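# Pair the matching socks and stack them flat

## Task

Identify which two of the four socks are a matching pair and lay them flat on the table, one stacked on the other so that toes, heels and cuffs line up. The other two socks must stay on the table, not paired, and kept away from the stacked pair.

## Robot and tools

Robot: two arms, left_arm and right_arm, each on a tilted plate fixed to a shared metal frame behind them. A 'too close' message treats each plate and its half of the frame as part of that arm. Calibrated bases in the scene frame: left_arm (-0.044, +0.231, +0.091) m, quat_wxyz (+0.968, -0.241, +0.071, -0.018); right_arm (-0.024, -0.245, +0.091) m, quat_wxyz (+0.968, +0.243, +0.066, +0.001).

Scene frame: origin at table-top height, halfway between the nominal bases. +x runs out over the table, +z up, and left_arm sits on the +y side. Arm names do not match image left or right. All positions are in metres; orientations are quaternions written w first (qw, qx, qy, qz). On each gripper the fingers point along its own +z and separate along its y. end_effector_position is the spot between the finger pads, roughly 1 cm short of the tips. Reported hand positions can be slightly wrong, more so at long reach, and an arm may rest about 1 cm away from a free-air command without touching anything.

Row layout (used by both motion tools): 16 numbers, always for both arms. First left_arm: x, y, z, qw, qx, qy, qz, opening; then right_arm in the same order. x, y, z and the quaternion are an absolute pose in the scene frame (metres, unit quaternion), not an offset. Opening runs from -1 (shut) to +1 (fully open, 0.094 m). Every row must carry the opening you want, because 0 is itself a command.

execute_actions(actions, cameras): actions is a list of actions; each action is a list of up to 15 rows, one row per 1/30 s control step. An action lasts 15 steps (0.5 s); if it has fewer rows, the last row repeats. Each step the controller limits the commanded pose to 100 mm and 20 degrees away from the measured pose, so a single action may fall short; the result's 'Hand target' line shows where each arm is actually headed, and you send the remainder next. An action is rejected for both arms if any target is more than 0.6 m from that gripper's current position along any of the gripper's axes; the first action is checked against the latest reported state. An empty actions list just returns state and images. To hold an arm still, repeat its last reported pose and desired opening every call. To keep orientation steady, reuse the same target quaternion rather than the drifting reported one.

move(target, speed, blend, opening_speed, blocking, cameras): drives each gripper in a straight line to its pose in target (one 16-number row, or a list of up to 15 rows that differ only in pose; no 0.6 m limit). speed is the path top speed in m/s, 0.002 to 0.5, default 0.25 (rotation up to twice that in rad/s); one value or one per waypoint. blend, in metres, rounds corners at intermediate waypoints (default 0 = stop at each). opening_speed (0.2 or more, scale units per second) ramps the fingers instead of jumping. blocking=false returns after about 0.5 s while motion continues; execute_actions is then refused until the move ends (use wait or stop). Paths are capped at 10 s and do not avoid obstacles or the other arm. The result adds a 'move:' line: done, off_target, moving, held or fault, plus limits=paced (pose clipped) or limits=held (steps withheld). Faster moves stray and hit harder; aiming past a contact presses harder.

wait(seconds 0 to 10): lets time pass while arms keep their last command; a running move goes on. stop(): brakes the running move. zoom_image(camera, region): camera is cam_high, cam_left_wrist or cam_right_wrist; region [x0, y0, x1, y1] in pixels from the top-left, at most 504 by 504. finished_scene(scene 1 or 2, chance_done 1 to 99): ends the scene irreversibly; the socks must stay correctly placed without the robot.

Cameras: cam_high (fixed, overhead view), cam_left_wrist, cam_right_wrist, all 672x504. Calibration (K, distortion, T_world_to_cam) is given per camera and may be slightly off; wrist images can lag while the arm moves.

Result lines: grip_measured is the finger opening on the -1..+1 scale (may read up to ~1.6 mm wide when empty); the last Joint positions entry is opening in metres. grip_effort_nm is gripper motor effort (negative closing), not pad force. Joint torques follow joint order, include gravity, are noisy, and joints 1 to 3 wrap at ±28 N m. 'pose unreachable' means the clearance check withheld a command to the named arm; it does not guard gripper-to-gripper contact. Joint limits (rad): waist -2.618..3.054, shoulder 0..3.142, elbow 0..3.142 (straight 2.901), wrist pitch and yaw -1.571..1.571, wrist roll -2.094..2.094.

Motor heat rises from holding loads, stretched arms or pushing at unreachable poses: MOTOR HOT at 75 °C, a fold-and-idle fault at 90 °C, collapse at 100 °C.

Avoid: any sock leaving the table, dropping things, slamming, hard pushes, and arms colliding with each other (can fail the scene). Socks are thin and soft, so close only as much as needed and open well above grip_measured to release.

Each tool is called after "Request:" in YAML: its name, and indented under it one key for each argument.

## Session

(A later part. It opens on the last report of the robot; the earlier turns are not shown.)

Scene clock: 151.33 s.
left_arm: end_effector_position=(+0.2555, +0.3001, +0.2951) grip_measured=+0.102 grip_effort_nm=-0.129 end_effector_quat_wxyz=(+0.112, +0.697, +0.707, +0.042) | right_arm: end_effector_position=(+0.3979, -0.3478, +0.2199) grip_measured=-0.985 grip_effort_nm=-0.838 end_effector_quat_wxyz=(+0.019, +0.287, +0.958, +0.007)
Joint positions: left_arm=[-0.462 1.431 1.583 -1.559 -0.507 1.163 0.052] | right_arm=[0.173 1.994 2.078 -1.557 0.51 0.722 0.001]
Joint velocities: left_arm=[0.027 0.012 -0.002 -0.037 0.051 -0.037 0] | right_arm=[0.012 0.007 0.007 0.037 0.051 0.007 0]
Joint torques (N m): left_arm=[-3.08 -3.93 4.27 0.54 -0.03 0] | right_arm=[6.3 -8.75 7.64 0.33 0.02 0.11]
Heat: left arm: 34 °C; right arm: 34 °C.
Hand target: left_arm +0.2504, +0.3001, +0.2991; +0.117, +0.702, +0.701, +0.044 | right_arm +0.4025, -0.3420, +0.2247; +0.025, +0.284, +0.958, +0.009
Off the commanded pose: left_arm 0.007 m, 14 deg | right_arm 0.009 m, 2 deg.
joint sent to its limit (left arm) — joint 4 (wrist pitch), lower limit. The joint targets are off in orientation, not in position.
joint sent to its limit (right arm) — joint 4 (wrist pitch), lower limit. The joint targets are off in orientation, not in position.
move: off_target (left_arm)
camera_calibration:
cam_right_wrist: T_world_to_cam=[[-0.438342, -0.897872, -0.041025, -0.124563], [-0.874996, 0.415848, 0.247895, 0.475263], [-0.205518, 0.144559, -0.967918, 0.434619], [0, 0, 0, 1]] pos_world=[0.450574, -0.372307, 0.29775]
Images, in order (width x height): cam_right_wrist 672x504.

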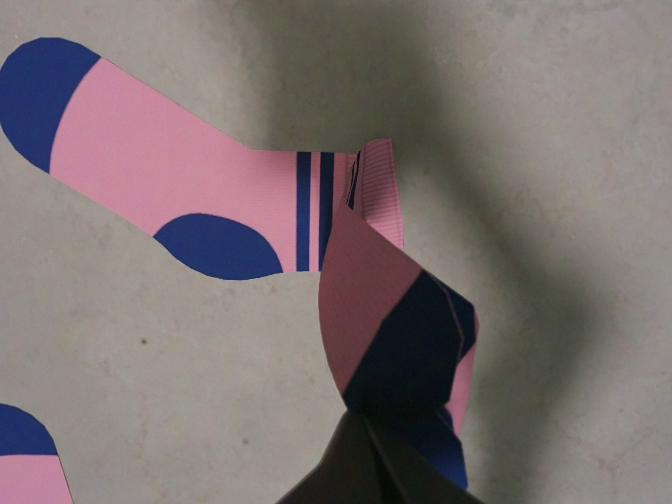

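Request:
move:
  target:
    - [0.25,0.30,0.30,0.0,0.7071,0.7071,0.0,0.1,0.38,-0.365,0.26,0,0.334,0.9426,0,-1]
    - [0.25,0.30,0.30,0.0,0.7071,0.7071,0.0,0.1,0.362,-0.39,0.265,0,0.334,0.9426,0,-1]
    - [0.25,0.30,0.30,0.0,0.7071,0.7071,0.0,0.1,0.362,-0.383,0.245,0,0.334,0.9426,0,-1]
    - [0.25,0.30,0.30,0.0,0.7071,0.7071,0.0,0.1,0.402,-0.337,0.225,0,0.334,0.9426,0,-1]
  speed: 0.08
  cameras: ["cam_right_wrist"]

Request:
zoom_image:
  camera: "cam_right_wrist"
  region: [250, 80, 470, 300]

Scene clock: 159.87 s.
left_arm: end_effector_position=(+0.2555, +0.3001, +0.2951) grip_measured=+0.102 grip_effort_nm=-0.129 end_effector_quat_wxyz=(+0.112, +0.697, +0.707, +0.042) | right_arm: end_effector_position=(+0.3970, -0.3429, +0.2198) grip_measured=-0.985 grip_effort_nm=-0.842 end_effector_quat_wxyz=(+0.017, +0.337, +0.941, +0.008)
Joint positions: left_arm=[-0.462 1.431 1.583 -1.559 -0.507 1.163 0.052] | right_arm=[0.184 1.996 2.071 -1.557 0.51 0.841 0.001]
Joint velocities: left_arm=[-0.007 0.002 -0.007 -0.037 0.081 0.037 0] | right_arm=[0.002 -0.002 -0.002 -0.037 0.007 0.081 0]
Joint torques (N m): left_arm=[-3.18 -3.97 4.22 0.54 -0.01 -0.03] | right_arm=[6.34 -8.77 7.62 0.32 0.03 0.09]
Heat: left arm: 34 °C; right arm: 34 °C.
Hand target: left_arm +0.2504, +0.3001, +0.2991; +0.117, +0.702, +0.701, +0.044 | right_arm +0.4015, -0.3370, +0.2246; +0.023, +0.334, +0.942, +0.010
Off the commanded pose: left_arm 0.007 m, 14 deg | right_arm 0.009 m, 2 deg.
joint sent to its limit (left arm) — joint 4 (wrist pitch), lower limit. The joint targets are off in orientation, not in position.
joint sent to its limit (right arm) — joint 4 (wrist pitch), lower limit. The joint targets are off in orientation, not in position.
move: off_target (left_arm)
camera_calibration:
cam_right_wrist: T_world_to_cam=[[-0.530012, -0.84688, -0.0433923, -0.0662297], [-0.82599, 0.504004, 0.252431, 0.482268], [-0.191909, 0.169633, -0.966641, 0.436557], [0, 0, 0, 1]] pos_world=[0.447025, -0.373208, 0.297381]
Images, in order (width x height): cam_right_wrist 672x504.

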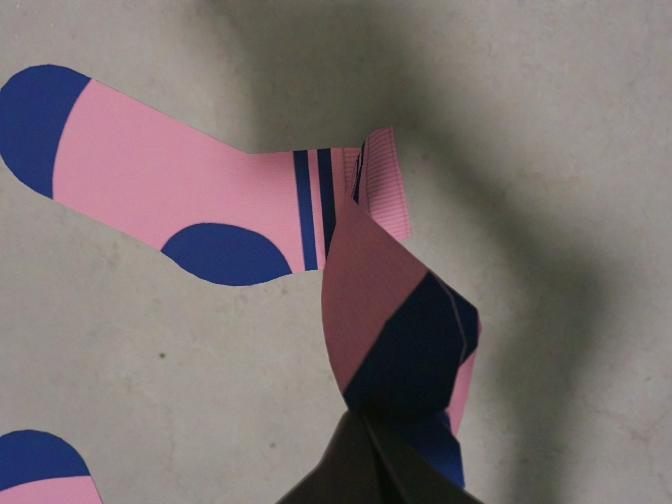

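Scaled by 2.291.

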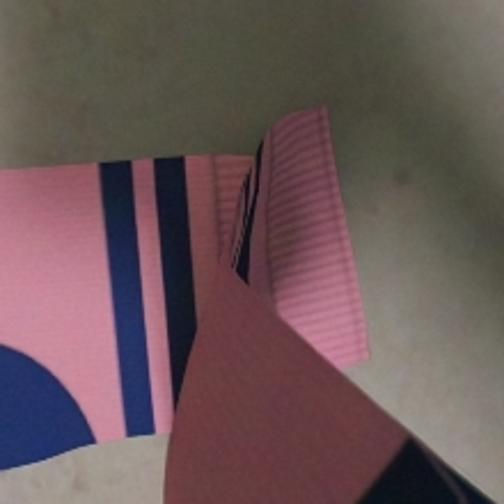

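Request:
move:
  target:
    - [0.25,0.30,0.30,0.0,0.7071,0.7071,0.0,0.1,0.38,-0.36,0.26,0,0.358,0.934,0,-1]
    - [0.25,0.30,0.30,0.0,0.7071,0.7071,0.0,0.1,0.352,-0.375,0.265,0,0.358,0.934,0,-1]
    - [0.25,0.30,0.30,0.0,0.7071,0.7071,0.0,0.1,0.352,-0.368,0.245,0,0.358,0.934,0,-1]
    - [0.25,0.30,0.30,0.0,0.7071,0.7071,0.0,0.1,0.392,-0.322,0.225,0,0.358,0.934,0,-1]
  speed: 0.08
  cameras: ["cam_right_wrist"]

Request:
zoom_image:
  camera: "cam_right_wrist"
  region: [250, 80, 470, 300]

Scene clock: 170.43 s.
left_arm: end_effector_position=(+0.2555, +0.3001, +0.2951) grip_measured=+0.102 grip_effort_nm=-0.129 end_effector_quat_wxyz=(+0.112, +0.697, +0.707, +0.042) | right_arm: end_effector_position=(+0.3872, -0.3277, +0.2193) grip_measured=-0.985 grip_effort_nm=-0.842 end_effector_quat_wxyz=(+0.009, +0.360, +0.933, +0.005)
Joint positions: left_arm=[-0.462 1.431 1.583 -1.559 -0.507 1.163 0.052] | right_arm=[0.222 1.982 2.017 -1.558 0.51 0.944 0.001]
Joint velocities: left_arm=[-0.012 0.007 -0.007 0.037 0.081 0.007 -0.002] | right_arm=[-0.022 0.022 -0.002 0.022 -0.022 -0.022 0]
Joint torques (N m): left_arm=[-3.33 -3.86 4.15 0.54 -0.02 -0.03] | right_arm=[6.3 -8.59 7.64 0.3 0.01 0.12]
Heat: left arm: 34 °C; right arm: 34 °C.
Hand target: left_arm +0.2504, +0.3001, +0.2991; +0.117, +0.702, +0.701, +0.044 | right_arm +0.3918, -0.3217, +0.2246; +0.015, +0.358, +0.934, +0.009
Off the commanded pose: left_arm 0.007 m, 14 deg | right_arm 0.009 m, 1 deg.
joint sent to its limit (left arm) — joint 4 (wrist pitch), lower limit. The joint targets are off in orientation, not in position.
joint sent to its limit (right arm) — joint 4 (wrist pitch), lower limit. The joint targets still meet the commanded pose.
move: off_target (left_arm)
camera_calibration:
cam_right_wrist: T_world_to_cam=[[-0.572158, -0.819419, -0.0344591, -0.0352028], [-0.795353, 0.544121, 0.267105, 0.464688], [-0.200121, 0.180233, -0.963051, 0.437513], [0, 0, 0, 1]] pos_world=[0.437005, -0.360547, 0.296014]
Images, in order (width x height): cam_right_wrist 672x504.

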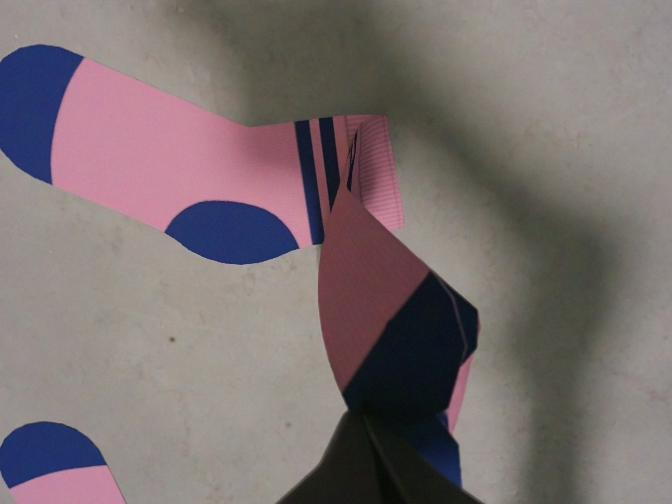

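Scaled by 2.291.

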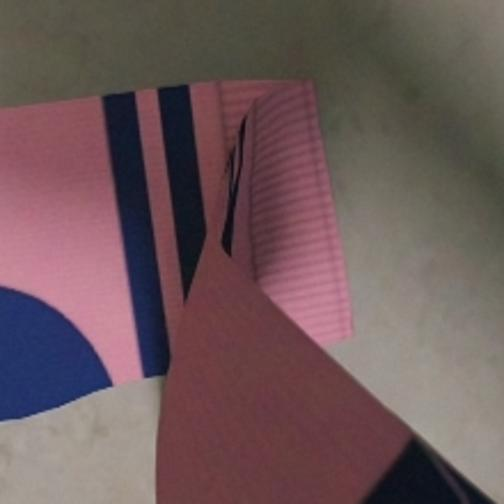

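Request:
move:
  target:
    - [0.25,0.30,0.30,0.0,0.7071,0.7071,0.0,0.1,0.407,-0.312,0.185,0,0.385,0.923,0,-1]
    - [0.25,0.30,0.30,0.0,0.7071,0.7071,0.0,0.1,0.455,-0.274,0.135,0,0.4226,0.906,0,-1]
  speed: 0.08
  blend: 0.02
  cameras: ["cam_high","cam_right_wrist"]

Scene clock: 187.07 s.
left_arm: end_effector_position=(+0.2555, +0.3001, +0.2951) grip_measured=+0.102 grip_effort_nm=-0.139 end_effector_quat_wxyz=(+0.112, +0.697, +0.707, +0.042) | right_arm: end_effector_position=(+0.4479, -0.2763, +0.1380) grip_measured=-0.985 grip_effort_nm=-0.842 end_effector_quat_wxyz=(-0.004, +0.415, +0.910, -0.005)
Joint positions: left_arm=[-0.462 1.431 1.583 -1.559 -0.507 1.163 0.052] | right_arm=[0.206 2.312 2.185 -1.425 0.51 1.063 0.001]
Joint velocities: left_arm=[-0.017 0.012 0.012 0.022 -0.007 -0.007 0] | right_arm=[-0.017 0.007 -0.017 0.007 0.022 0.007 0.001]
Joint torques (N m): left_arm=[-3.29 -3.85 4.25 0.54 -0.04 0.02] | right_arm=[5.9 -10.62 7.43 0.46 -0.02 0.1]
Heat: left arm: 34 °C; right arm: 35 °C.
Hand target: left_arm +0.2504, +0.3001, +0.2991; +0.117, +0.702, +0.701, +0.044 | right_arm +0.4552, -0.2736, +0.1350; +0.000, +0.422, +0.906, +0.000
Off the commanded pose: left_arm 0.007 m, 14 deg | right_arm 0.008 m, 1 deg.
joint sent to its limit (left arm) — joint 4 (wrist pitch), lower limit. The joint targets are off in orientation, not in position.
move: off_target (left_arm)
camera_calibration:
cam_right_wrist: T_world_to_cam=[[-0.666185, -0.745726, -0.00947076, 0.0978868], [-0.716158, 0.636124, 0.287166, 0.493921], [-0.208123, 0.198089, -0.957834, 0.369881], [0, 0, 0, 1]] pos_world=[0.495917, -0.314467, 0.213374]
Images, in order (width x height): cam_high 672x504, cam_right_wrist 672x504.

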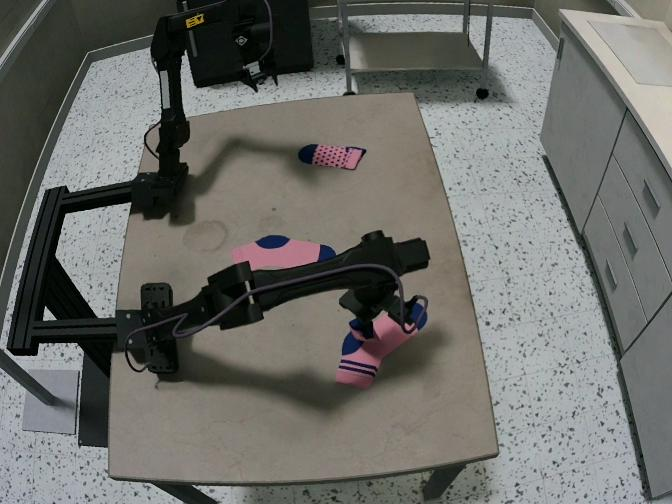

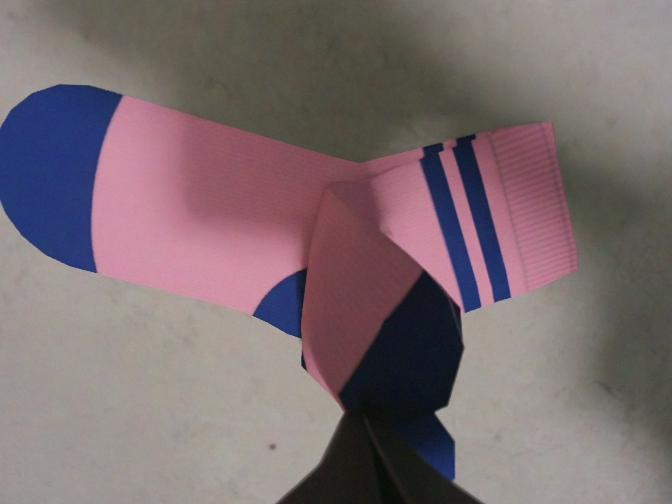

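Request:
move:
  target:
    - [0.25,0.30,0.30,0.0,0.7071,0.7071,0.0,0.1,0.505,-0.238,0.078,0,0.485,0.875,0,-1]
    - [0.25,0.30,0.30,0.0,0.7071,0.7071,0.0,0.1,0.528,-0.222,0.045,0.165,0.456,0.8225,0.2975,-1]
  speed: 0.08
  blend: 0.02
  cameras: ["cam_high","cam_right_wrist"]

Scene clock: 196.73 s.
left_arm: end_effector_position=(+0.2555, +0.3001, +0.2951) grip_measured=+0.102 grip_effort_nm=-0.134 end_effector_quat_wxyz=(+0.112, +0.697, +0.707, +0.042) | right_arm: end_effector_position=(+0.5270, -0.2166, +0.0334) grip_measured=-0.985 grip_effort_nm=-0.823 end_effector_quat_wxyz=(+0.147, +0.463, +0.825, +0.288)
Joint positions: left_arm=[-0.462 1.431 1.583 -1.559 -0.507 1.163 0.052] | right_arm=[0.053 2.234 1.478 -0.149 0.089 0.884 0.001]
Joint velocities: left_arm=[0.012 0.002 -0.002 0.051 0.051 -0.066 0] | right_arm=[-0.007 0.017 0.012 0.022 0.022 -0.11 -0.001]
Joint torques (N m): left_arm=[-3.22 -4.03 4.22 0.55 -0.02 -0.02] | right_arm=[5.55 -15.53 3.79 1.43 -0.35 -0.09]
Heat: left arm: 34 °C; right arm: 37 °C.
Hand target: left_arm +0.2504, +0.3001, +0.2991; +0.117, +0.702, +0.701, +0.044 | right_arm +0.5293, -0.2228, +0.0454; +0.160, +0.460, +0.821, +0.297
Off the commanded pose: left_arm 0.007 m, 14 deg | right_arm 0.013 m, 2 deg.
joint sent to its limit (left arm) — joint 4 (wrist pitch), lower limit. The joint targets are off in orientation, not in position.
move: off_target (left_arm, right_arm)
camera_calibration:
cam_right_wrist: T_world_to_cam=[[-0.596317, -0.501598, -0.626742, 0.230761], [-0.732081, 0.660118, 0.168233, 0.56013], [0.329338, 0.559146, -0.760849, 0.0626657], [0, 0, 0, 1]] pos_world=[0.527029, -0.289042, 0.0980746]
Images, in order (width x height): cam_high 672x504, cam_right_wrist 672x504.

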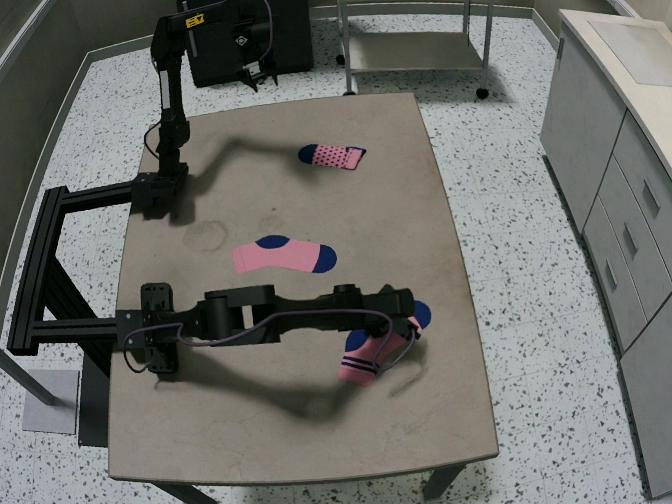

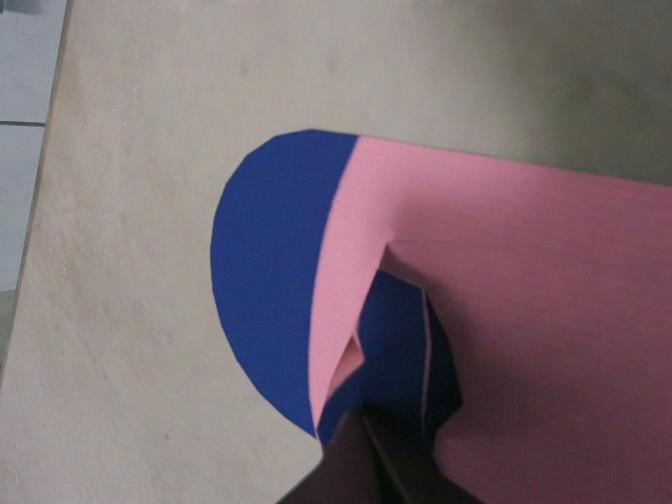

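Request:
move:
  target: [0.25,0.30,0.30,0.0,0.7071,0.7071,0.0,0.1,0.545,-0.226,0.055,0.165,0.456,0.8225,0.2975,-1]
  speed: 0.04
  cameras: ["cam_high","cam_right_wrist"]

Scene clock: 205.63 s.
left_arm: end_effector_position=(+0.2555, +0.3001, +0.2951) grip_measured=+0.102 grip_effort_nm=-0.129 end_effector_quat_wxyz=(+0.112, +0.697, +0.707, +0.042) | right_arm: end_effector_position=(+0.5367, -0.2212, +0.0425) grip_measured=-0.985 grip_effort_nm=-0.818 end_effector_quat_wxyz=(+0.156, +0.461, +0.824, +0.291)
Joint positions: left_arm=[-0.462 1.431 1.583 -1.559 -0.507 1.163 0.052] | right_arm=[0.053 2.234 1.517 -0.169 0.089 0.875 0.001]
Joint velocities: left_arm=[-0.007 -0.007 0.002 0.007 0.007 -0.037 0] | right_arm=[-0.002 -0.012 -0.002 -0.007 -0.007 -0.022 0]
Joint torques (N m): left_arm=[-3.37 -3.88 4.4 0.51 0 -0.01] | right_arm=[5.85 -13.68 7.42 1.08 -0.33 -0.1]
Heat: left arm: 34 °C; right arm: 39 °C.
Hand target: left_arm +0.2504, +0.3001, +0.2991; +0.117, +0.702, +0.701, +0.044 | right_arm +0.5444, -0.2261, +0.0553; +0.165, +0.456, +0.822, +0.298
Off the commanded pose: left_arm 0.007 m, 14 deg | right_arm 0.016 m, 1 deg.
joint sent to its limit (left arm) — joint 4 (wrist pitch), lower limit. The joint targets are off in orientation, not in position.
move: off_target (left_arm, right_arm)
camera_calibration:
cam_right_wrist: T_world_to_cam=[[-0.584925, -0.502914, -0.636349, 0.233949], [-0.733991, 0.662059, 0.151444, 0.570888], [0.345136, 0.555658, -0.75639, 0.0596045], [0, 0, 0, 1]] pos_world=[0.535298, -0.293425, 0.107499]
Images, in order (width x height): cam_high 672x504, cam_right_wrist 672x504.

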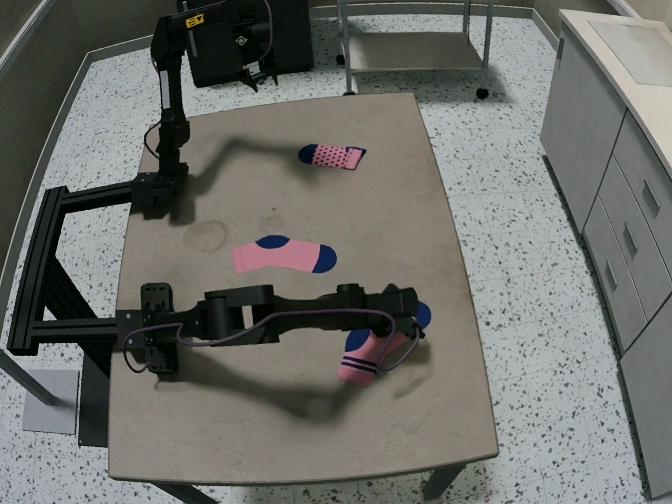

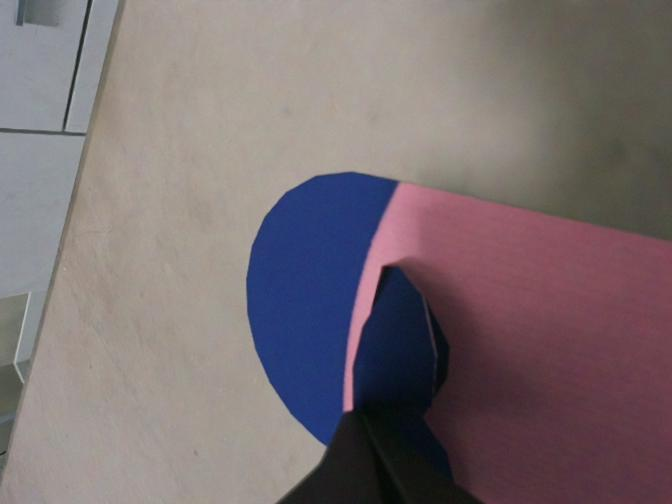

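Request:
move:
  target: [0.25,0.30,0.30,0.0,0.7071,0.7071,0.0,0.1,0.563,-0.231,0.056,0.165,0.456,0.8225,0.2975,-1]
  speed: 0.04
  cameras: ["cam_right_wrist"]

Scene clock: 212.67 s.
left_arm: end_effector_position=(+0.2555, +0.3001, +0.2951) grip_measured=+0.102 grip_effort_nm=-0.134 end_effector_quat_wxyz=(+0.112, +0.697, +0.707, +0.042) | right_arm: end_effector_position=(+0.5608, -0.2355, +0.0630) grip_measured=-0.985 grip_effort_nm=-0.813 end_effector_quat_wxyz=(+0.174, +0.463, +0.817, +0.297)
Joint positions: left_arm=[-0.462 1.431 1.583 -1.559 -0.507 1.163 0.052] | right_arm=[0.046 2.247 1.63 -0.231 0.087 0.868 0.001]
Joint velocities: left_arm=[-0.007 -0.012 0.002 -0.066 0.051 -0.066 0] | right_arm=[-0.017 0.007 0.012 -0.095 -0.066 -0.022 -0.001]
Joint torques (N m): left_arm=[-3.1 -3.81 4.29 0.57 -0.04 -0.03] | right_arm=[5.79 -10.71 7.84 1.12 -0.37 -0.1]
Heat: left arm: 34 °C; right arm: 38 °C.
Hand target: left_arm +0.2504, +0.3001, +0.2991; +0.117, +0.702, +0.701, +0.044 | right_arm +0.5624, -0.2311, +0.0562; +0.165, +0.456, +0.822, +0.298
Off the commanded pose: left_arm 0.007 m, 14 deg | right_arm 0.009 m, 1 deg.
joint sent to its limit (left arm) — joint 4 (wrist pitch), lower limit. The joint targets are off in orientation, not in position.
move: off_target (left_arm)
camera_calibration:
cam_right_wrist: T_world_to_cam=[[-0.571197, -0.493837, -0.655636, 0.249526], [-0.726798, 0.675491, 0.124402, 0.595764], [0.381442, 0.547573, -0.744759, 0.0516929], [0, 0, 0, 1]] pos_world=[0.555811, -0.307514, 0.127983]
Images, in order (width x height): cam_right_wrist 672x504.

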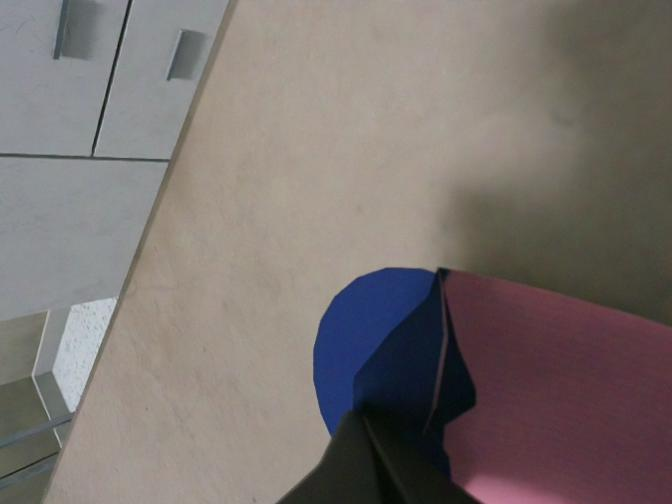

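Request:
move:
  target: [0.25,0.30,0.30,0.0,0.7071,0.7071,0.0,0.1,0.554,-0.228,0.038,0.165,0.456,0.8225,0.2975,-1]
  speed: 0.04
  cameras: ["cam_right_wrist"]

Scene clock: 218.77 s.
left_arm: end_effector_position=(+0.2555, +0.3001, +0.2951) grip_measured=+0.102 grip_effort_nm=-0.129 end_effector_quat_wxyz=(+0.112, +0.697, +0.707, +0.042) | right_arm: end_effector_position=(+0.5615, -0.2389, +0.0557) grip_measured=-0.985 grip_effort_nm=-0.813 end_effector_quat_wxyz=(+0.179, +0.464, +0.815, +0.298)
Joint positions: left_arm=[-0.462 1.431 1.583 -1.559 -0.507 1.163 0.052] | right_arm=[0.033 2.253 1.612 -0.193 0.079 0.857 0.001]
Joint velocities: left_arm=[0.002 0.002 0.007 -0.037 -0.051 0.007 0] | right_arm=[-0.027 0.012 0.007 0.037 -0.007 0.007 0.001]
Joint torques (N m): left_arm=[-3.03 -3.96 4.16 0.58 0.01 0] | right_arm=[5.85 -10.76 4.21 1.54 -0.38 -0.09]
Heat: left arm: 34 °C; right arm: 37 °C.
Hand target: left_arm +0.2504, +0.3001, +0.2991; +0.117, +0.702, +0.701, +0.044 | right_arm +0.5537, -0.2282, +0.0383; +0.165, +0.456, +0.823, +0.297
Off the commanded pose: left_arm 0.007 m, 14 deg | right_arm 0.022 m, 2 deg.
joint sent to its limit (left arm) — joint 4 (wrist pitch), lower limit. The joint targets are off in orientation, not in position.
move: off_target (left_arm, right_arm)
camera_calibration:
cam_right_wrist: T_world_to_cam=[[-0.567211, -0.490959, -0.661234, 0.242234], [-0.723797, 0.680224, 0.115819, 0.599389], [0.392925, 0.544293, -0.741185, 0.0404357], [0, 0, 0, 1]] pos_world=[0.555346, -0.310801, 0.120723]
Images, in order (width x height): cam_right_wrist 672x504.

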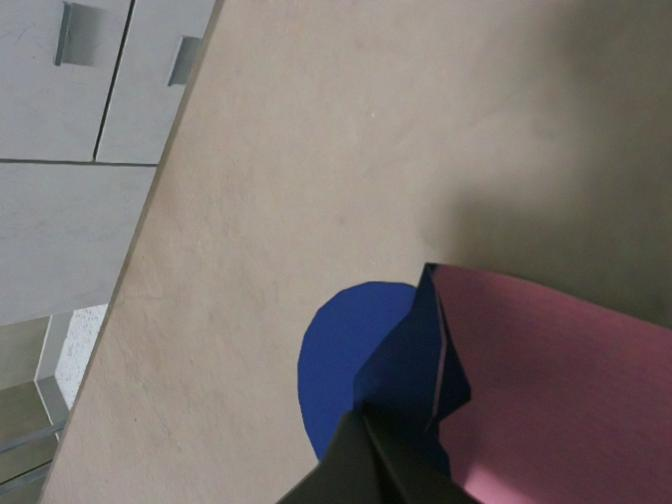

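Request:
move:
  target: [0.25,0.30,0.30,0.0,0.7071,0.7071,0.0,0.1,0.548,-0.214,0.026,0.165,0.456,0.8225,0.2975,-1]
  speed: 0.04
  cameras: ["cam_right_wrist"]

Scene clock: 224.23 s.
left_arm: end_effector_position=(+0.2555, +0.3001, +0.2951) grip_measured=+0.102 grip_effort_nm=-0.134 end_effector_quat_wxyz=(+0.112, +0.697, +0.707, +0.042) | right_arm: end_effector_position=(+0.5569, -0.2313, +0.0416) grip_measured=-0.985 grip_effort_nm=-0.818 end_effector_quat_wxyz=(+0.181, +0.464, +0.814, +0.299)
Joint positions: left_arm=[-0.462 1.431 1.583 -1.559 -0.507 1.163 0.052] | right_arm=[0.033 2.269 1.566 -0.127 0.079 0.857 0.001]
Joint velocities: left_arm=[-0.002 0.012 -0.007 -0.007 -0.022 0.051 0.001] | right_arm=[-0.022 0.002 -0.007 -0.022 -0.007 -0.007 0]
Joint torques (N m): left_arm=[-3.32 -3.89 4.41 0.56 -0.03 -0.01] | right_arm=[6.99 -10.44 4.03 1.52 -0.27 0.02]
Heat: left arm: 34 °C; right arm: 37 °C.
Hand target: left_arm +0.2504, +0.3001, +0.2991; +0.117, +0.702, +0.701, +0.044 | right_arm +0.5476, -0.2143, +0.0262; +0.165, +0.456, +0.823, +0.297
Off the commanded pose: left_arm 0.007 m, 14 deg | right_arm 0.025 m, 2 deg.
joint sent to its limit (left arm) — joint 4 (wrist pitch), lower limit. The joint targets are off in orientation, not in position.
move: off_target (left_arm, right_arm)
camera_calibration:
cam_right_wrist: T_world_to_cam=[[-0.566007, -0.49003, -0.662953, 0.233665], [-0.723036, 0.681399, 0.11364, 0.592512], [0.396049, 0.54366, -0.739986, 0.025782], [0, 0, 0, 1]] pos_world=[0.550453, -0.303251, 0.106654]
Images, in order (width x height): cam_right_wrist 672x504.

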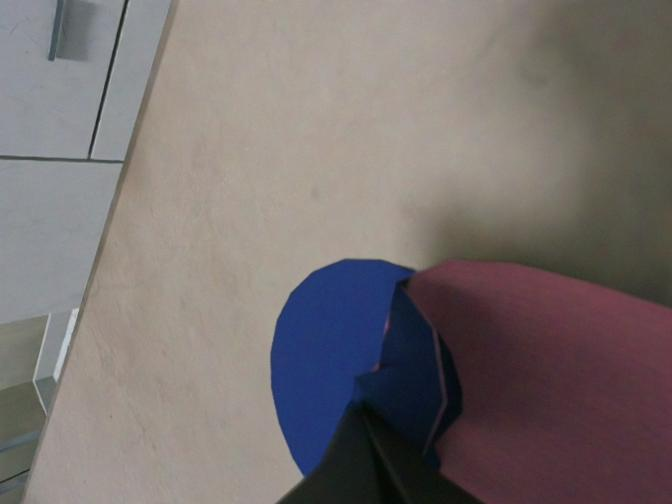

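Request:
move:
  target: [0.25,0.30,0.30,0.0,0.7071,0.7071,0.0,0.1,0.548,-0.214,0.026,0.165,0.456,0.8225,0.2975,-0.4]
  opening_speed: 0.6
  cameras: ["cam_right_wrist"]

Request:
move:
  target:
    - [0.25,0.30,0.30,0.0,0.7071,0.7071,0.0,0.1,0.535,-0.224,0.10,0.165,0.456,0.8225,0.2975,-0.4]
    - [0.25,0.30,0.30,0.0,0.7071,0.7071,0.0,0.1,0.43,-0.25,0.30,0,0.485,0.875,0,-0.4]
  speed: [0.08,0.2]
  cameras: ["cam_high","cam_right_wrist"]

Scene clock: 229.07 s.
left_arm: end_effector_position=(+0.2555, +0.3001, +0.2951) grip_measured=+0.102 grip_effort_nm=-0.139 end_effector_quat_wxyz=(+0.112, +0.697, +0.707, +0.042) | right_arm: end_effector_position=(+0.5571, -0.2314, +0.0418) grip_measured=-0.402 grip_effort_nm=0.100 end_effector_quat_wxyz=(+0.181, +0.464, +0.814, +0.299)
Joint positions: left_arm=[-0.462 1.431 1.583 -1.559 -0.507 1.163 0.052] | right_arm=[0.033 2.269 1.566 -0.126 0.079 0.857 0.028]
Joint velocities: left_arm=[-0.002 -0.017 0.002 0.051 -0.051 0.007 0] | right_arm=[-0.007 -0.012 -0.007 0.007 0.022 0.081 0]
Joint torques (N m): left_arm=[-3.21 -3.85 4.36 0.55 -0.07 0] | right_arm=[6.99 -10.52 3.99 1.54 -0.27 0.01]
Heat: left arm: 34 °C; right arm: 36 °C.
Hand target: left_arm +0.2504, +0.3001, +0.2991; +0.117, +0.702, +0.701, +0.044 | right_arm +0.5475, -0.2143, +0.0263; +0.165, +0.456, +0.823, +0.297
Off the commanded pose: left_arm 0.007 m, 14 deg | right_arm 0.025 m, 2 deg.
joint sent to its limit (left arm) — joint 4 (wrist pitch), lower limit. The joint targets are off in orientation, not in position.
move: off_target (left_arm, right_arm)
camera_calibration:
cam_right_wrist: T_world_to_cam=[[-0.565604, -0.489721, -0.663525, 0.233725], [-0.722781, 0.681791, 0.112914, 0.592695], [0.397089, 0.543448, -0.739584, 0.0251924], [0, 0, 0, 1]] pos_world=[0.550581, -0.303325, 0.106791]
Images, in order (width x height): cam_right_wrist 672x504.

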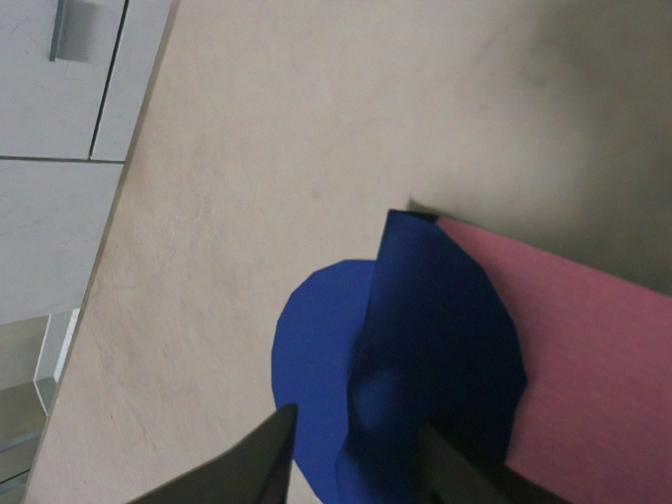

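Scene clock: 233.03 s.
left_arm: end_effector_position=(+0.2555, +0.3001, +0.2951) grip_measured=+0.102 grip_effort_nm=-0.129 end_effector_quat_wxyz=(+0.112, +0.697, +0.707, +0.042) | right_arm: end_effector_position=(+0.4372, -0.2476, +0.2947) grip_measured=-0.402 grip_effort_nm=0.095 end_effector_quat_wxyz=(+0.104, +0.486, +0.861, +0.105)
Joint positions: left_arm=[-0.462 1.431 1.583 -1.559 -0.507 1.163 0.052] | right_arm=[0.447 2.112 2.326 -1.546 0.534 1.334 0.028]
Joint velocities: left_arm=[0.012 0.007 -0.012 -0.007 -0.022 0.007 -0.001] | right_arm=[-0.007 -0.007 0.027 0.081 0.022 -0.022 -0.001]
Joint torques (N m): left_arm=[-3.18 -3.97 4.15 0.55 -0.01 0] | right_arm=[6.53 -11.69 3.51 0.72 0.14 0.1]
Heat: left arm: 34 °C; right arm: 37 °C.
Hand target: left_arm +0.2504, +0.3001, +0.2991; +0.117, +0.702, +0.701, +0.044 | right_arm +0.4278, -0.2491, +0.2994; +0.105, +0.480, +0.866, +0.097
Off the commanded pose: left_arm 0.007 m, 14 deg | right_arm 0.009 m, 17 deg.
joint sent to its limit (left arm) — joint 4 (wrist pitch), lower limit. The joint targets are off in orientation, not in position.
joint sent to its limit (right arm) — joint 4 (wrist pitch), lower limit. The joint targets are off in orientation, not in position.
move: off_target (left_arm, right_arm)
camera_calibration:
cam_right_wrist: T_world_to_cam=[[-0.739123, -0.608308, -0.289238, 0.262019], [-0.663962, 0.730258, 0.160866, 0.460607], [0.113362, 0.310943, -0.943644, 0.395269], [0, 0, 0, 1]] pos_world=[0.454682, -0.299879, 0.374683]
Images, in order (width x height): cam_high 672x504, cam_right_wrist 672x504.

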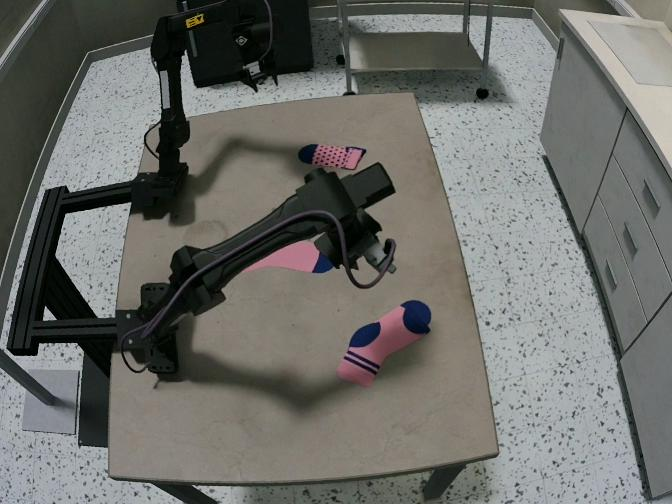

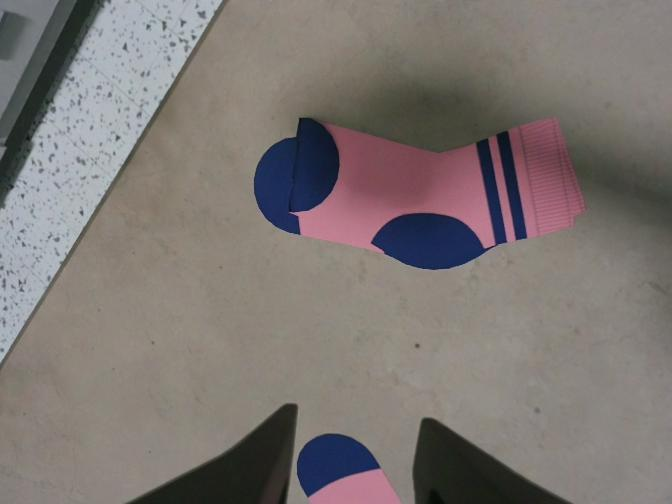

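Request:
zoom_image:
  camera: "cam_right_wrist"
  region: [230, 80, 610, 300]

Scaled by 1.326.

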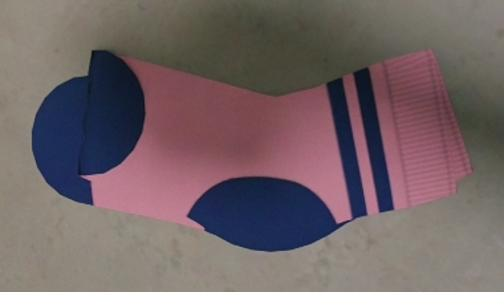

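Request:
move:
  target:
    - [0.25,0.30,0.30,0.0,0.7071,0.7071,0.0,0.1,0.54,-0.235,0.12,0,0.5,0.866,0,-0.4]
    - [0.25,0.30,0.30,0.0,0.7071,0.7071,0.0,0.1,0.553,-0.225,0.045,0,0.5,0.866,0,-0.35]
  speed: 0.15
  cameras: ["cam_right_wrist"]

every target must give the same right_gripper/opening; nothing of the call was run
Scene clock: 242.40 s.
left_arm: end_effector_position=(+0.2555, +0.3001, +0.2951) grip_measured=+0.102 grip_effort_nm=-0.129 end_effector_quat_wxyz=(+0.112, +0.697, +0.707, +0.042) | right_arm: end_effector_position=(+0.4371, -0.2478, +0.2947) grip_measured=-0.402 grip_effort_nm=0.090 end_effector_quat_wxyz=(+0.104, +0.486, +0.861, +0.104)
Joint positions: left_arm=[-0.462 1.431 1.583 -1.559 -0.507 1.163 0.052] | right_arm=[0.447 2.112 2.326 -1.547 0.535 1.335 0.028]
Joint velocities: left_arm=[-0.022 -0.012 -0.012 -0.051 -0.007 -0.066 0] | right_arm=[-0.007 0.012 -0.027 -0.051 0.051 0.007 0]
Joint torques (N m): left_arm=[-3.11 -4.03 4.19 0.53 -0.01 0] | right_arm=[6.53 -11.77 3.49 0.71 0.14 0.08]
Heat: left arm: 34 °C; right arm: 38 °C.
Hand target: left_arm +0.2504, +0.3001, +0.2991; +0.117, +0.702, +0.701, +0.044 | right_arm +0.4279, -0.2491, +0.2994; +0.105, +0.480, +0.866, +0.097
Tool commands: left_gripper/opening=+0.1 right_gripper/opening=-0.4
Off the commanded pose: left_arm 0.007 m, 14 deg | right_arm 0.009 m, 17 deg.

Request:
move:
  target:
    - [0.25,0.30,0.30,0.0,0.7071,0.7071,0.0,0.1,0.54,-0.235,0.12,0,0.5,0.866,0,-0.35]
    - [0.25,0.30,0.30,0.0,0.7071,0.7071,0.0,0.1,0.553,-0.225,0.045,0,0.5,0.866,0,-0.35]
  speed: 0.15
  cameras: ["cam_right_wrist"]

Scene clock: 246.83 s.
left_arm: end_effector_position=(+0.2555, +0.3001, +0.2951) grip_measured=+0.102 grip_effort_nm=-0.139 end_effector_quat_wxyz=(+0.112, +0.697, +0.707, +0.042) | right_arm: end_effector_position=(+0.5474, -0.2306, +0.0467) grip_measured=-0.352 grip_effort_nm=0.095 end_effector_quat_wxyz=(+0.058, +0.499, +0.864, +0.035)
Joint positions: left_arm=[-0.462 1.431 1.583 -1.559 -0.507 1.163 0.052] | right_arm=[0.169 2.866 2.855 -1.351 0.521 1.129 0.03]
Joint velocities: left_arm=[-0.007 0.012 0.002 0.007 0.007 -0.022 0.001] | right_arm=[0.012 -0.022 -0.002 0.007 0.007 0.022 0]
Joint torques (N m): left_arm=[-3.17 -3.66 4.29 0.56 -0.01 -0.03] | right_arm=[7.64 -13.49 7.41 0.81 -0.03 -0.08]
Heat: left arm: 34 °C; right arm: 38 °C.
Hand target: left_arm +0.2504, +0.3001, +0.2991; +0.117, +0.702, +0.701, +0.044 | right_arm +0.5524, -0.2252, +0.0450; +0.065, +0.497, +0.864, +0.042
Off the commanded pose: left_arm 0.007 m, 14 deg | right_arm 0.008 m, 8 deg.
elbow stopped short (right arm): the move would have taken joint 3 (elbow) straighter than the controller allows.
joint sent to its limit (left arm) — joint 4 (wrist pitch), lower limit. The joint targets are off in orientation, not in position.
move: off_target (left_arm, right_arm)
camera_calibration:
cam_right_wrist: T_world_to_cam=[[-0.785535, -0.605101, -0.129567, 0.300736], [-0.618379, 0.7597, 0.201155, 0.541287], [-0.0232872, 0.238136, -0.970953, 0.202779], [0, 0, 0, 1]] pos_world=[0.575681, -0.277529, 0.126971]
Images, in order (width x height): cam_right_wrist 672x504.

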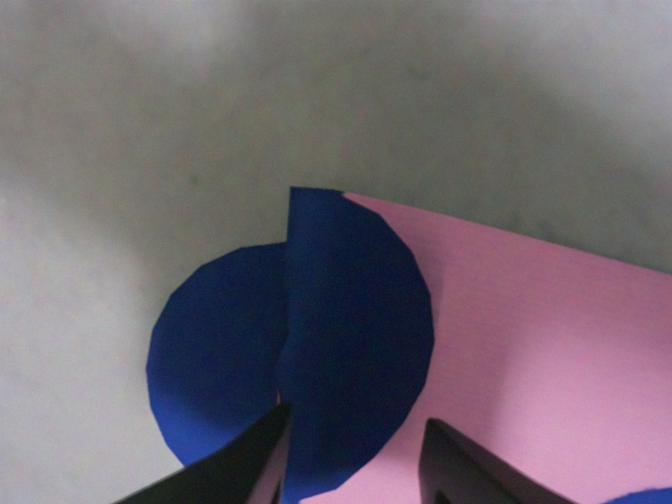

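Request:
move:
  target: [0.25,0.30,0.30,0.0,0.7071,0.7071,0.0,0.1,0.550,-0.223,-0.018,0,0.5,0.866,0,-0.35]
  speed: 0.08
  cameras: ["cam_right_wrist"]

Scene clock: 255.20 s.
left_arm: end_effector_position=(+0.2555, +0.3001, +0.2951) grip_measured=+0.102 grip_effort_nm=-0.139 end_effector_quat_wxyz=(+0.112, +0.697, +0.707, +0.042) | right_arm: end_effector_position=(+0.5495, -0.2301, +0.0260) grip_measured=-0.352 grip_effort_nm=0.081 end_effector_quat_wxyz=(+0.054, +0.498, +0.865, +0.034)
Joint positions: left_arm=[-0.462 1.431 1.583 -1.559 -0.507 1.163 0.052] | right_arm=[0.15 2.912 2.878 -1.326 0.513 1.109 0.03]
Joint velocities: left_arm=[-0.022 -0.007 0.002 -0.037 0.007 -0.037 -0.001] | right_arm=[-0.002 0.002 0.002 -0.051 -0.007 -0.022 0]
Joint torques (N m): left_arm=[-3.29 -3.89 4.4 0.59 -0.05 -0.03] | right_arm=[5.11 -9.1 5.7 1.23 -0.1 -0.11]
Heat: left arm: 34 °C; right arm: 40 °C.
Hand target: left_arm +0.2504, +0.3001, +0.2991; +0.117, +0.702, +0.701, +0.044 | right_arm +0.5455, -0.2239, -0.0161; +0.039, +0.499, +0.865, +0.027
Off the commanded pose: left_arm 0.007 m, 14 deg | right_arm 0.045 m, 7 deg.
elbow stopped short (right arm): the move would have taken joint 3 (elbow) straighter than the controller allows.
joint sent to its limit (left arm) — joint 4 (wrist pitch), lower limit. The joint targets are off in orientation, not in position.
move: off_target (left_arm, right_arm)
camera_calibration:
cam_right_wrist: T_world_to_cam=[[-0.784627, -0.607217, -0.125096, 0.298872], [-0.619152, 0.757122, 0.20837, 0.545958], [-0.0318129, 0.240946, -0.970017, 0.187943], [0, 0, 0, 1]] pos_world=[0.578513, -0.27716, 0.105934]
Images, in order (width x height): cam_right_wrist 672x504.

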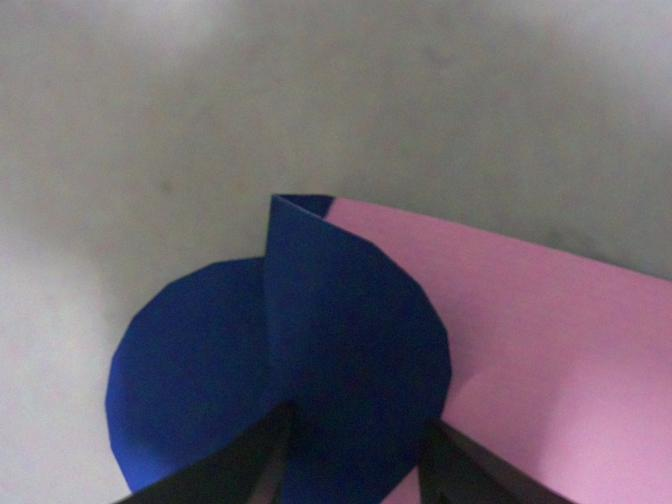

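Request:
move:
  target: [0.25,0.30,0.30,0.0,0.7071,0.7071,0.0,0.1,0.550,-0.223,-0.018,0,0.5,0.866,0,-1]
  opening_speed: 0.6
  cameras: ["cam_right_wrist"]

Request:
move:
  target: [0.25,0.30,0.30,0.0,0.7071,0.7071,0.0,0.1,0.550,-0.223,0.06,0,0.5,0.866,0,-1]
  speed: 0.05
  cameras: ["cam_right_wrist"]

Scene clock: 260.03 s.
left_arm: end_effector_position=(+0.2555, +0.3001, +0.2951) grip_measured=+0.102 grip_effort_nm=-0.134 end_effector_quat_wxyz=(+0.112, +0.697, +0.707, +0.042) | right_arm: end_effector_position=(+0.5565, -0.2288, +0.0260) grip_measured=-0.973 grip_effort_nm=-0.994 end_effector_quat_wxyz=(+0.063, +0.503, +0.861, +0.046)
Joint positions: left_arm=[-0.462 1.431 1.583 -1.559 -0.507 1.163 0.052] | right_arm=[0.148 2.913 2.878 -1.293 0.504 1.105 0.001]
Joint velocities: left_arm=[0.007 -0.022 -0.002 0.051 0.007 -0.066 0] | right_arm=[-0.007 -0.007 0.017 -0.022 -0.051 -0.022 -0.001]
Joint torques (N m): left_arm=[-3.25 -4.03 4.23 0.55 -0.07 -0.05] | right_arm=[5.23 -9.2 5.75 0.94 -0.02 -0.1]
Heat: left arm: 34 °C; right arm: 39 °C.
Hand target: left_arm +0.2504, +0.3001, +0.2991; +0.117, +0.702, +0.701, +0.044 | right_arm +0.5462, -0.2237, -0.0165; +0.040, +0.499, +0.865, +0.028
Off the commanded pose: left_arm 0.007 m, 14 deg | right_arm 0.045 m, 9 deg.
elbow stopped short (right arm): the move would have taken joint 3 (elbow) straighter than the controller allows.
joint sent to its limit (left arm) — joint 4 (wrist pitch), lower limit. The joint targets are off in orientation, not in position.
move: off_target (left_arm, right_arm)
camera_calibration:
cam_right_wrist: T_world_to_cam=[[-0.78845, -0.595726, -0.153157, 0.310739], [-0.61509, 0.762339, 0.201252, 0.548446], [-0.00313346, 0.252882, -0.967492, 0.174536], [0, 0, 0, 1]] pos_world=[0.582894, -0.277124, 0.106078]
Images, in order (width x height): cam_right_wrist 672x504.

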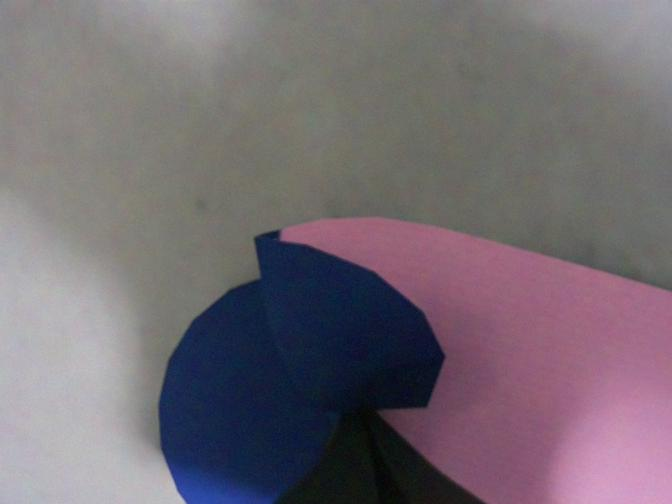

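Scene clock: 263.03 s.
left_arm: end_effector_position=(+0.2555, +0.3001, +0.2951) grip_measured=+0.102 grip_effort_nm=-0.134 end_effector_quat_wxyz=(+0.112, +0.697, +0.707, +0.042) | right_arm: end_effector_position=(+0.5454, -0.2234, +0.0297) grip_measured=-0.977 grip_effort_nm=-1.043 end_effector_quat_wxyz=(+0.049, +0.499, +0.864, +0.034)
Joint positions: left_arm=[-0.462 1.431 1.583 -1.559 -0.507 1.163 0.052] | right_arm=[0.163 2.91 2.878 -1.345 0.51 1.133 0.001]
Joint velocities: left_arm=[-0.002 0.002 -0.007 0.007 -0.022 -0.051 -0.001] | right_arm=[0.007 0.002 0.012 -0.007 0.037 -0.037 0]
Joint torques (N m): left_arm=[-3.18 -3.74 4.16 0.51 -0.03 -0.02] | right_arm=[9.44 -19.45 5.68 0.33 0.01 0.11]
Heat: left arm: 34 °C; right arm: 40 °C.
Hand target: left_arm +0.2504, +0.3001, +0.2991; +0.117, +0.702, +0.701, +0.044 | right_arm +0.5491, -0.2228, +0.0591; +0.063, +0.498, +0.864, +0.046
Off the commanded pose: left_arm 0.007 m, 14 deg | right_arm 0.031 m, 7 deg.
elbow stopped short (right arm): the move would have taken joint 3 (elbow) straighter than the controller allows.
joint sent to its limit (left arm) — joint 4 (wrist pitch), lower limit. The joint targets are off in orientation, not in position.
move: off_target (left_arm, right_arm)
camera_calibration:
cam_right_wrist: T_world_to_cam=[[-0.787642, -0.604233, -0.120508, 0.302436], [-0.614781, 0.757789, 0.218631, 0.535099], [-0.040784, 0.246289, -0.968338, 0.195745], [0, 0, 0, 1]] pos_world=[0.575164, -0.27096, 0.109004]
Images, in order (width x height): cam_right_wrist 672x504.

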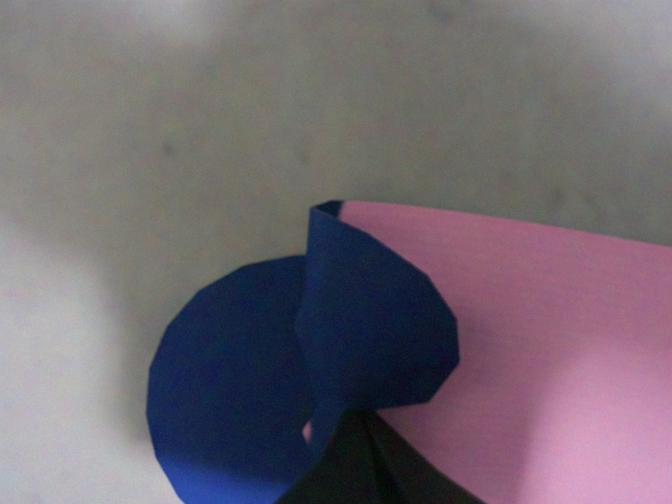

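Request:
move:
  target:
    - [0.25,0.30,0.30,0.0,0.7071,0.7071,0.0,0.1,0.540,-0.228,0.065,0.09,0.48,0.86,0.15,-1]
    - [0.25,0.30,0.30,0.0,0.7071,0.7071,0.0,0.1,0.570,-0.208,0.065,0.165,0.456,0.8225,0.2975,-1]
  speed: 0.06
  cameras: ["cam_high","cam_right_wrist"]

Scene clock: 272.47 s.
left_arm: end_effector_position=(+0.2555, +0.3001, +0.2951) grip_measured=+0.102 grip_effort_nm=-0.134 end_effector_quat_wxyz=(+0.112, +0.697, +0.707, +0.042) | right_arm: end_effector_position=(+0.5672, -0.2008, +0.0468) grip_measured=-0.977 grip_effort_nm=-1.048 end_effector_quat_wxyz=(+0.144, +0.462, +0.827, +0.285)
Joint positions: left_arm=[-0.462 1.431 1.583 -1.559 -0.507 1.163 0.052] | right_arm=[0.094 2.366 1.76 -0.311 0.117 0.915 0.001]
Joint velocities: left_arm=[0.012 0.007 -0.002 0.007 -0.037 0.007 -0.001] | right_arm=[-0.012 0.017 0.002 -0.037 0.022 -0.081 0]
Joint torques (N m): left_arm=[-3.04 -3.86 4.21 0.5 0.03 -0.03] | right_arm=[6.31 -17.5 4.27 1.49 -0.38 -0.1]
Heat: left arm: 34 °C; right arm: 45 °C.
Hand target: left_arm +0.2504, +0.3001, +0.2991; +0.117, +0.702, +0.701, +0.044 | right_arm +0.5716, -0.2087, +0.0650; +0.160, +0.459, +0.821, +0.297
Off the commanded pose: left_arm 0.007 m, 14 deg | right_arm 0.020 m, 3 deg.
joint sent to its limit (left arm) — joint 4 (wrist pitch), lower limit. The joint targets are off in orientation, not in position.
move: off_target (left_arm, right_arm)
camera_calibration:
cam_right_wrist: T_world_to_cam=[[-0.599007, -0.506212, -0.620435, 0.271386], [-0.733415, 0.657827, 0.171364, 0.577065], [0.321393, 0.557685, -0.765307, 0.05527], [0, 0, 0, 1]] pos_world=[0.568027, -0.273053, 0.111788]
Images, in order (width x height): cam_high 672x504, cam_right_wrist 672x504.

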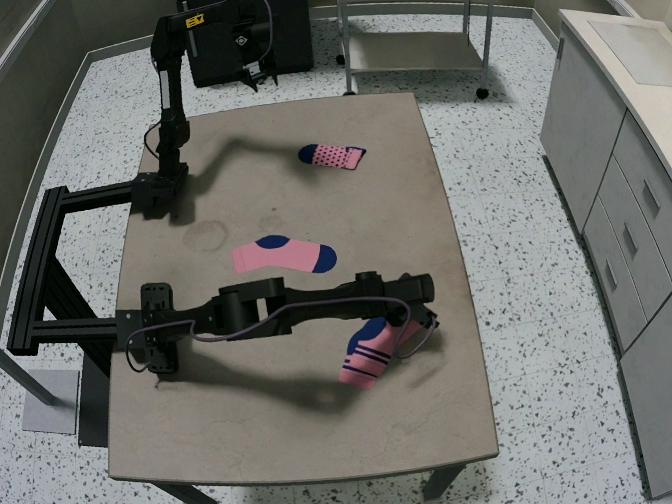

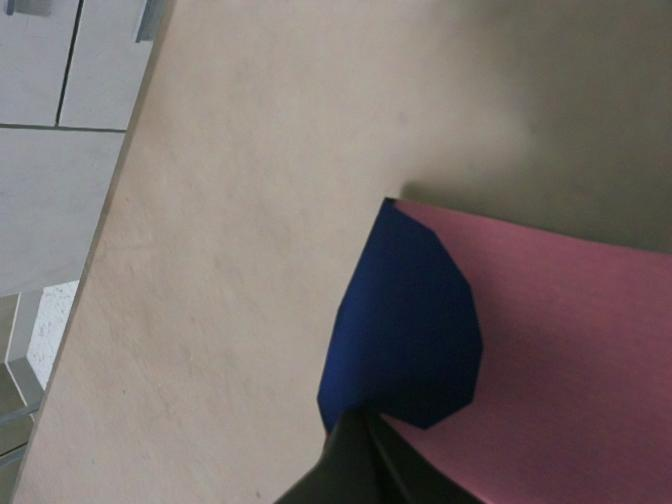

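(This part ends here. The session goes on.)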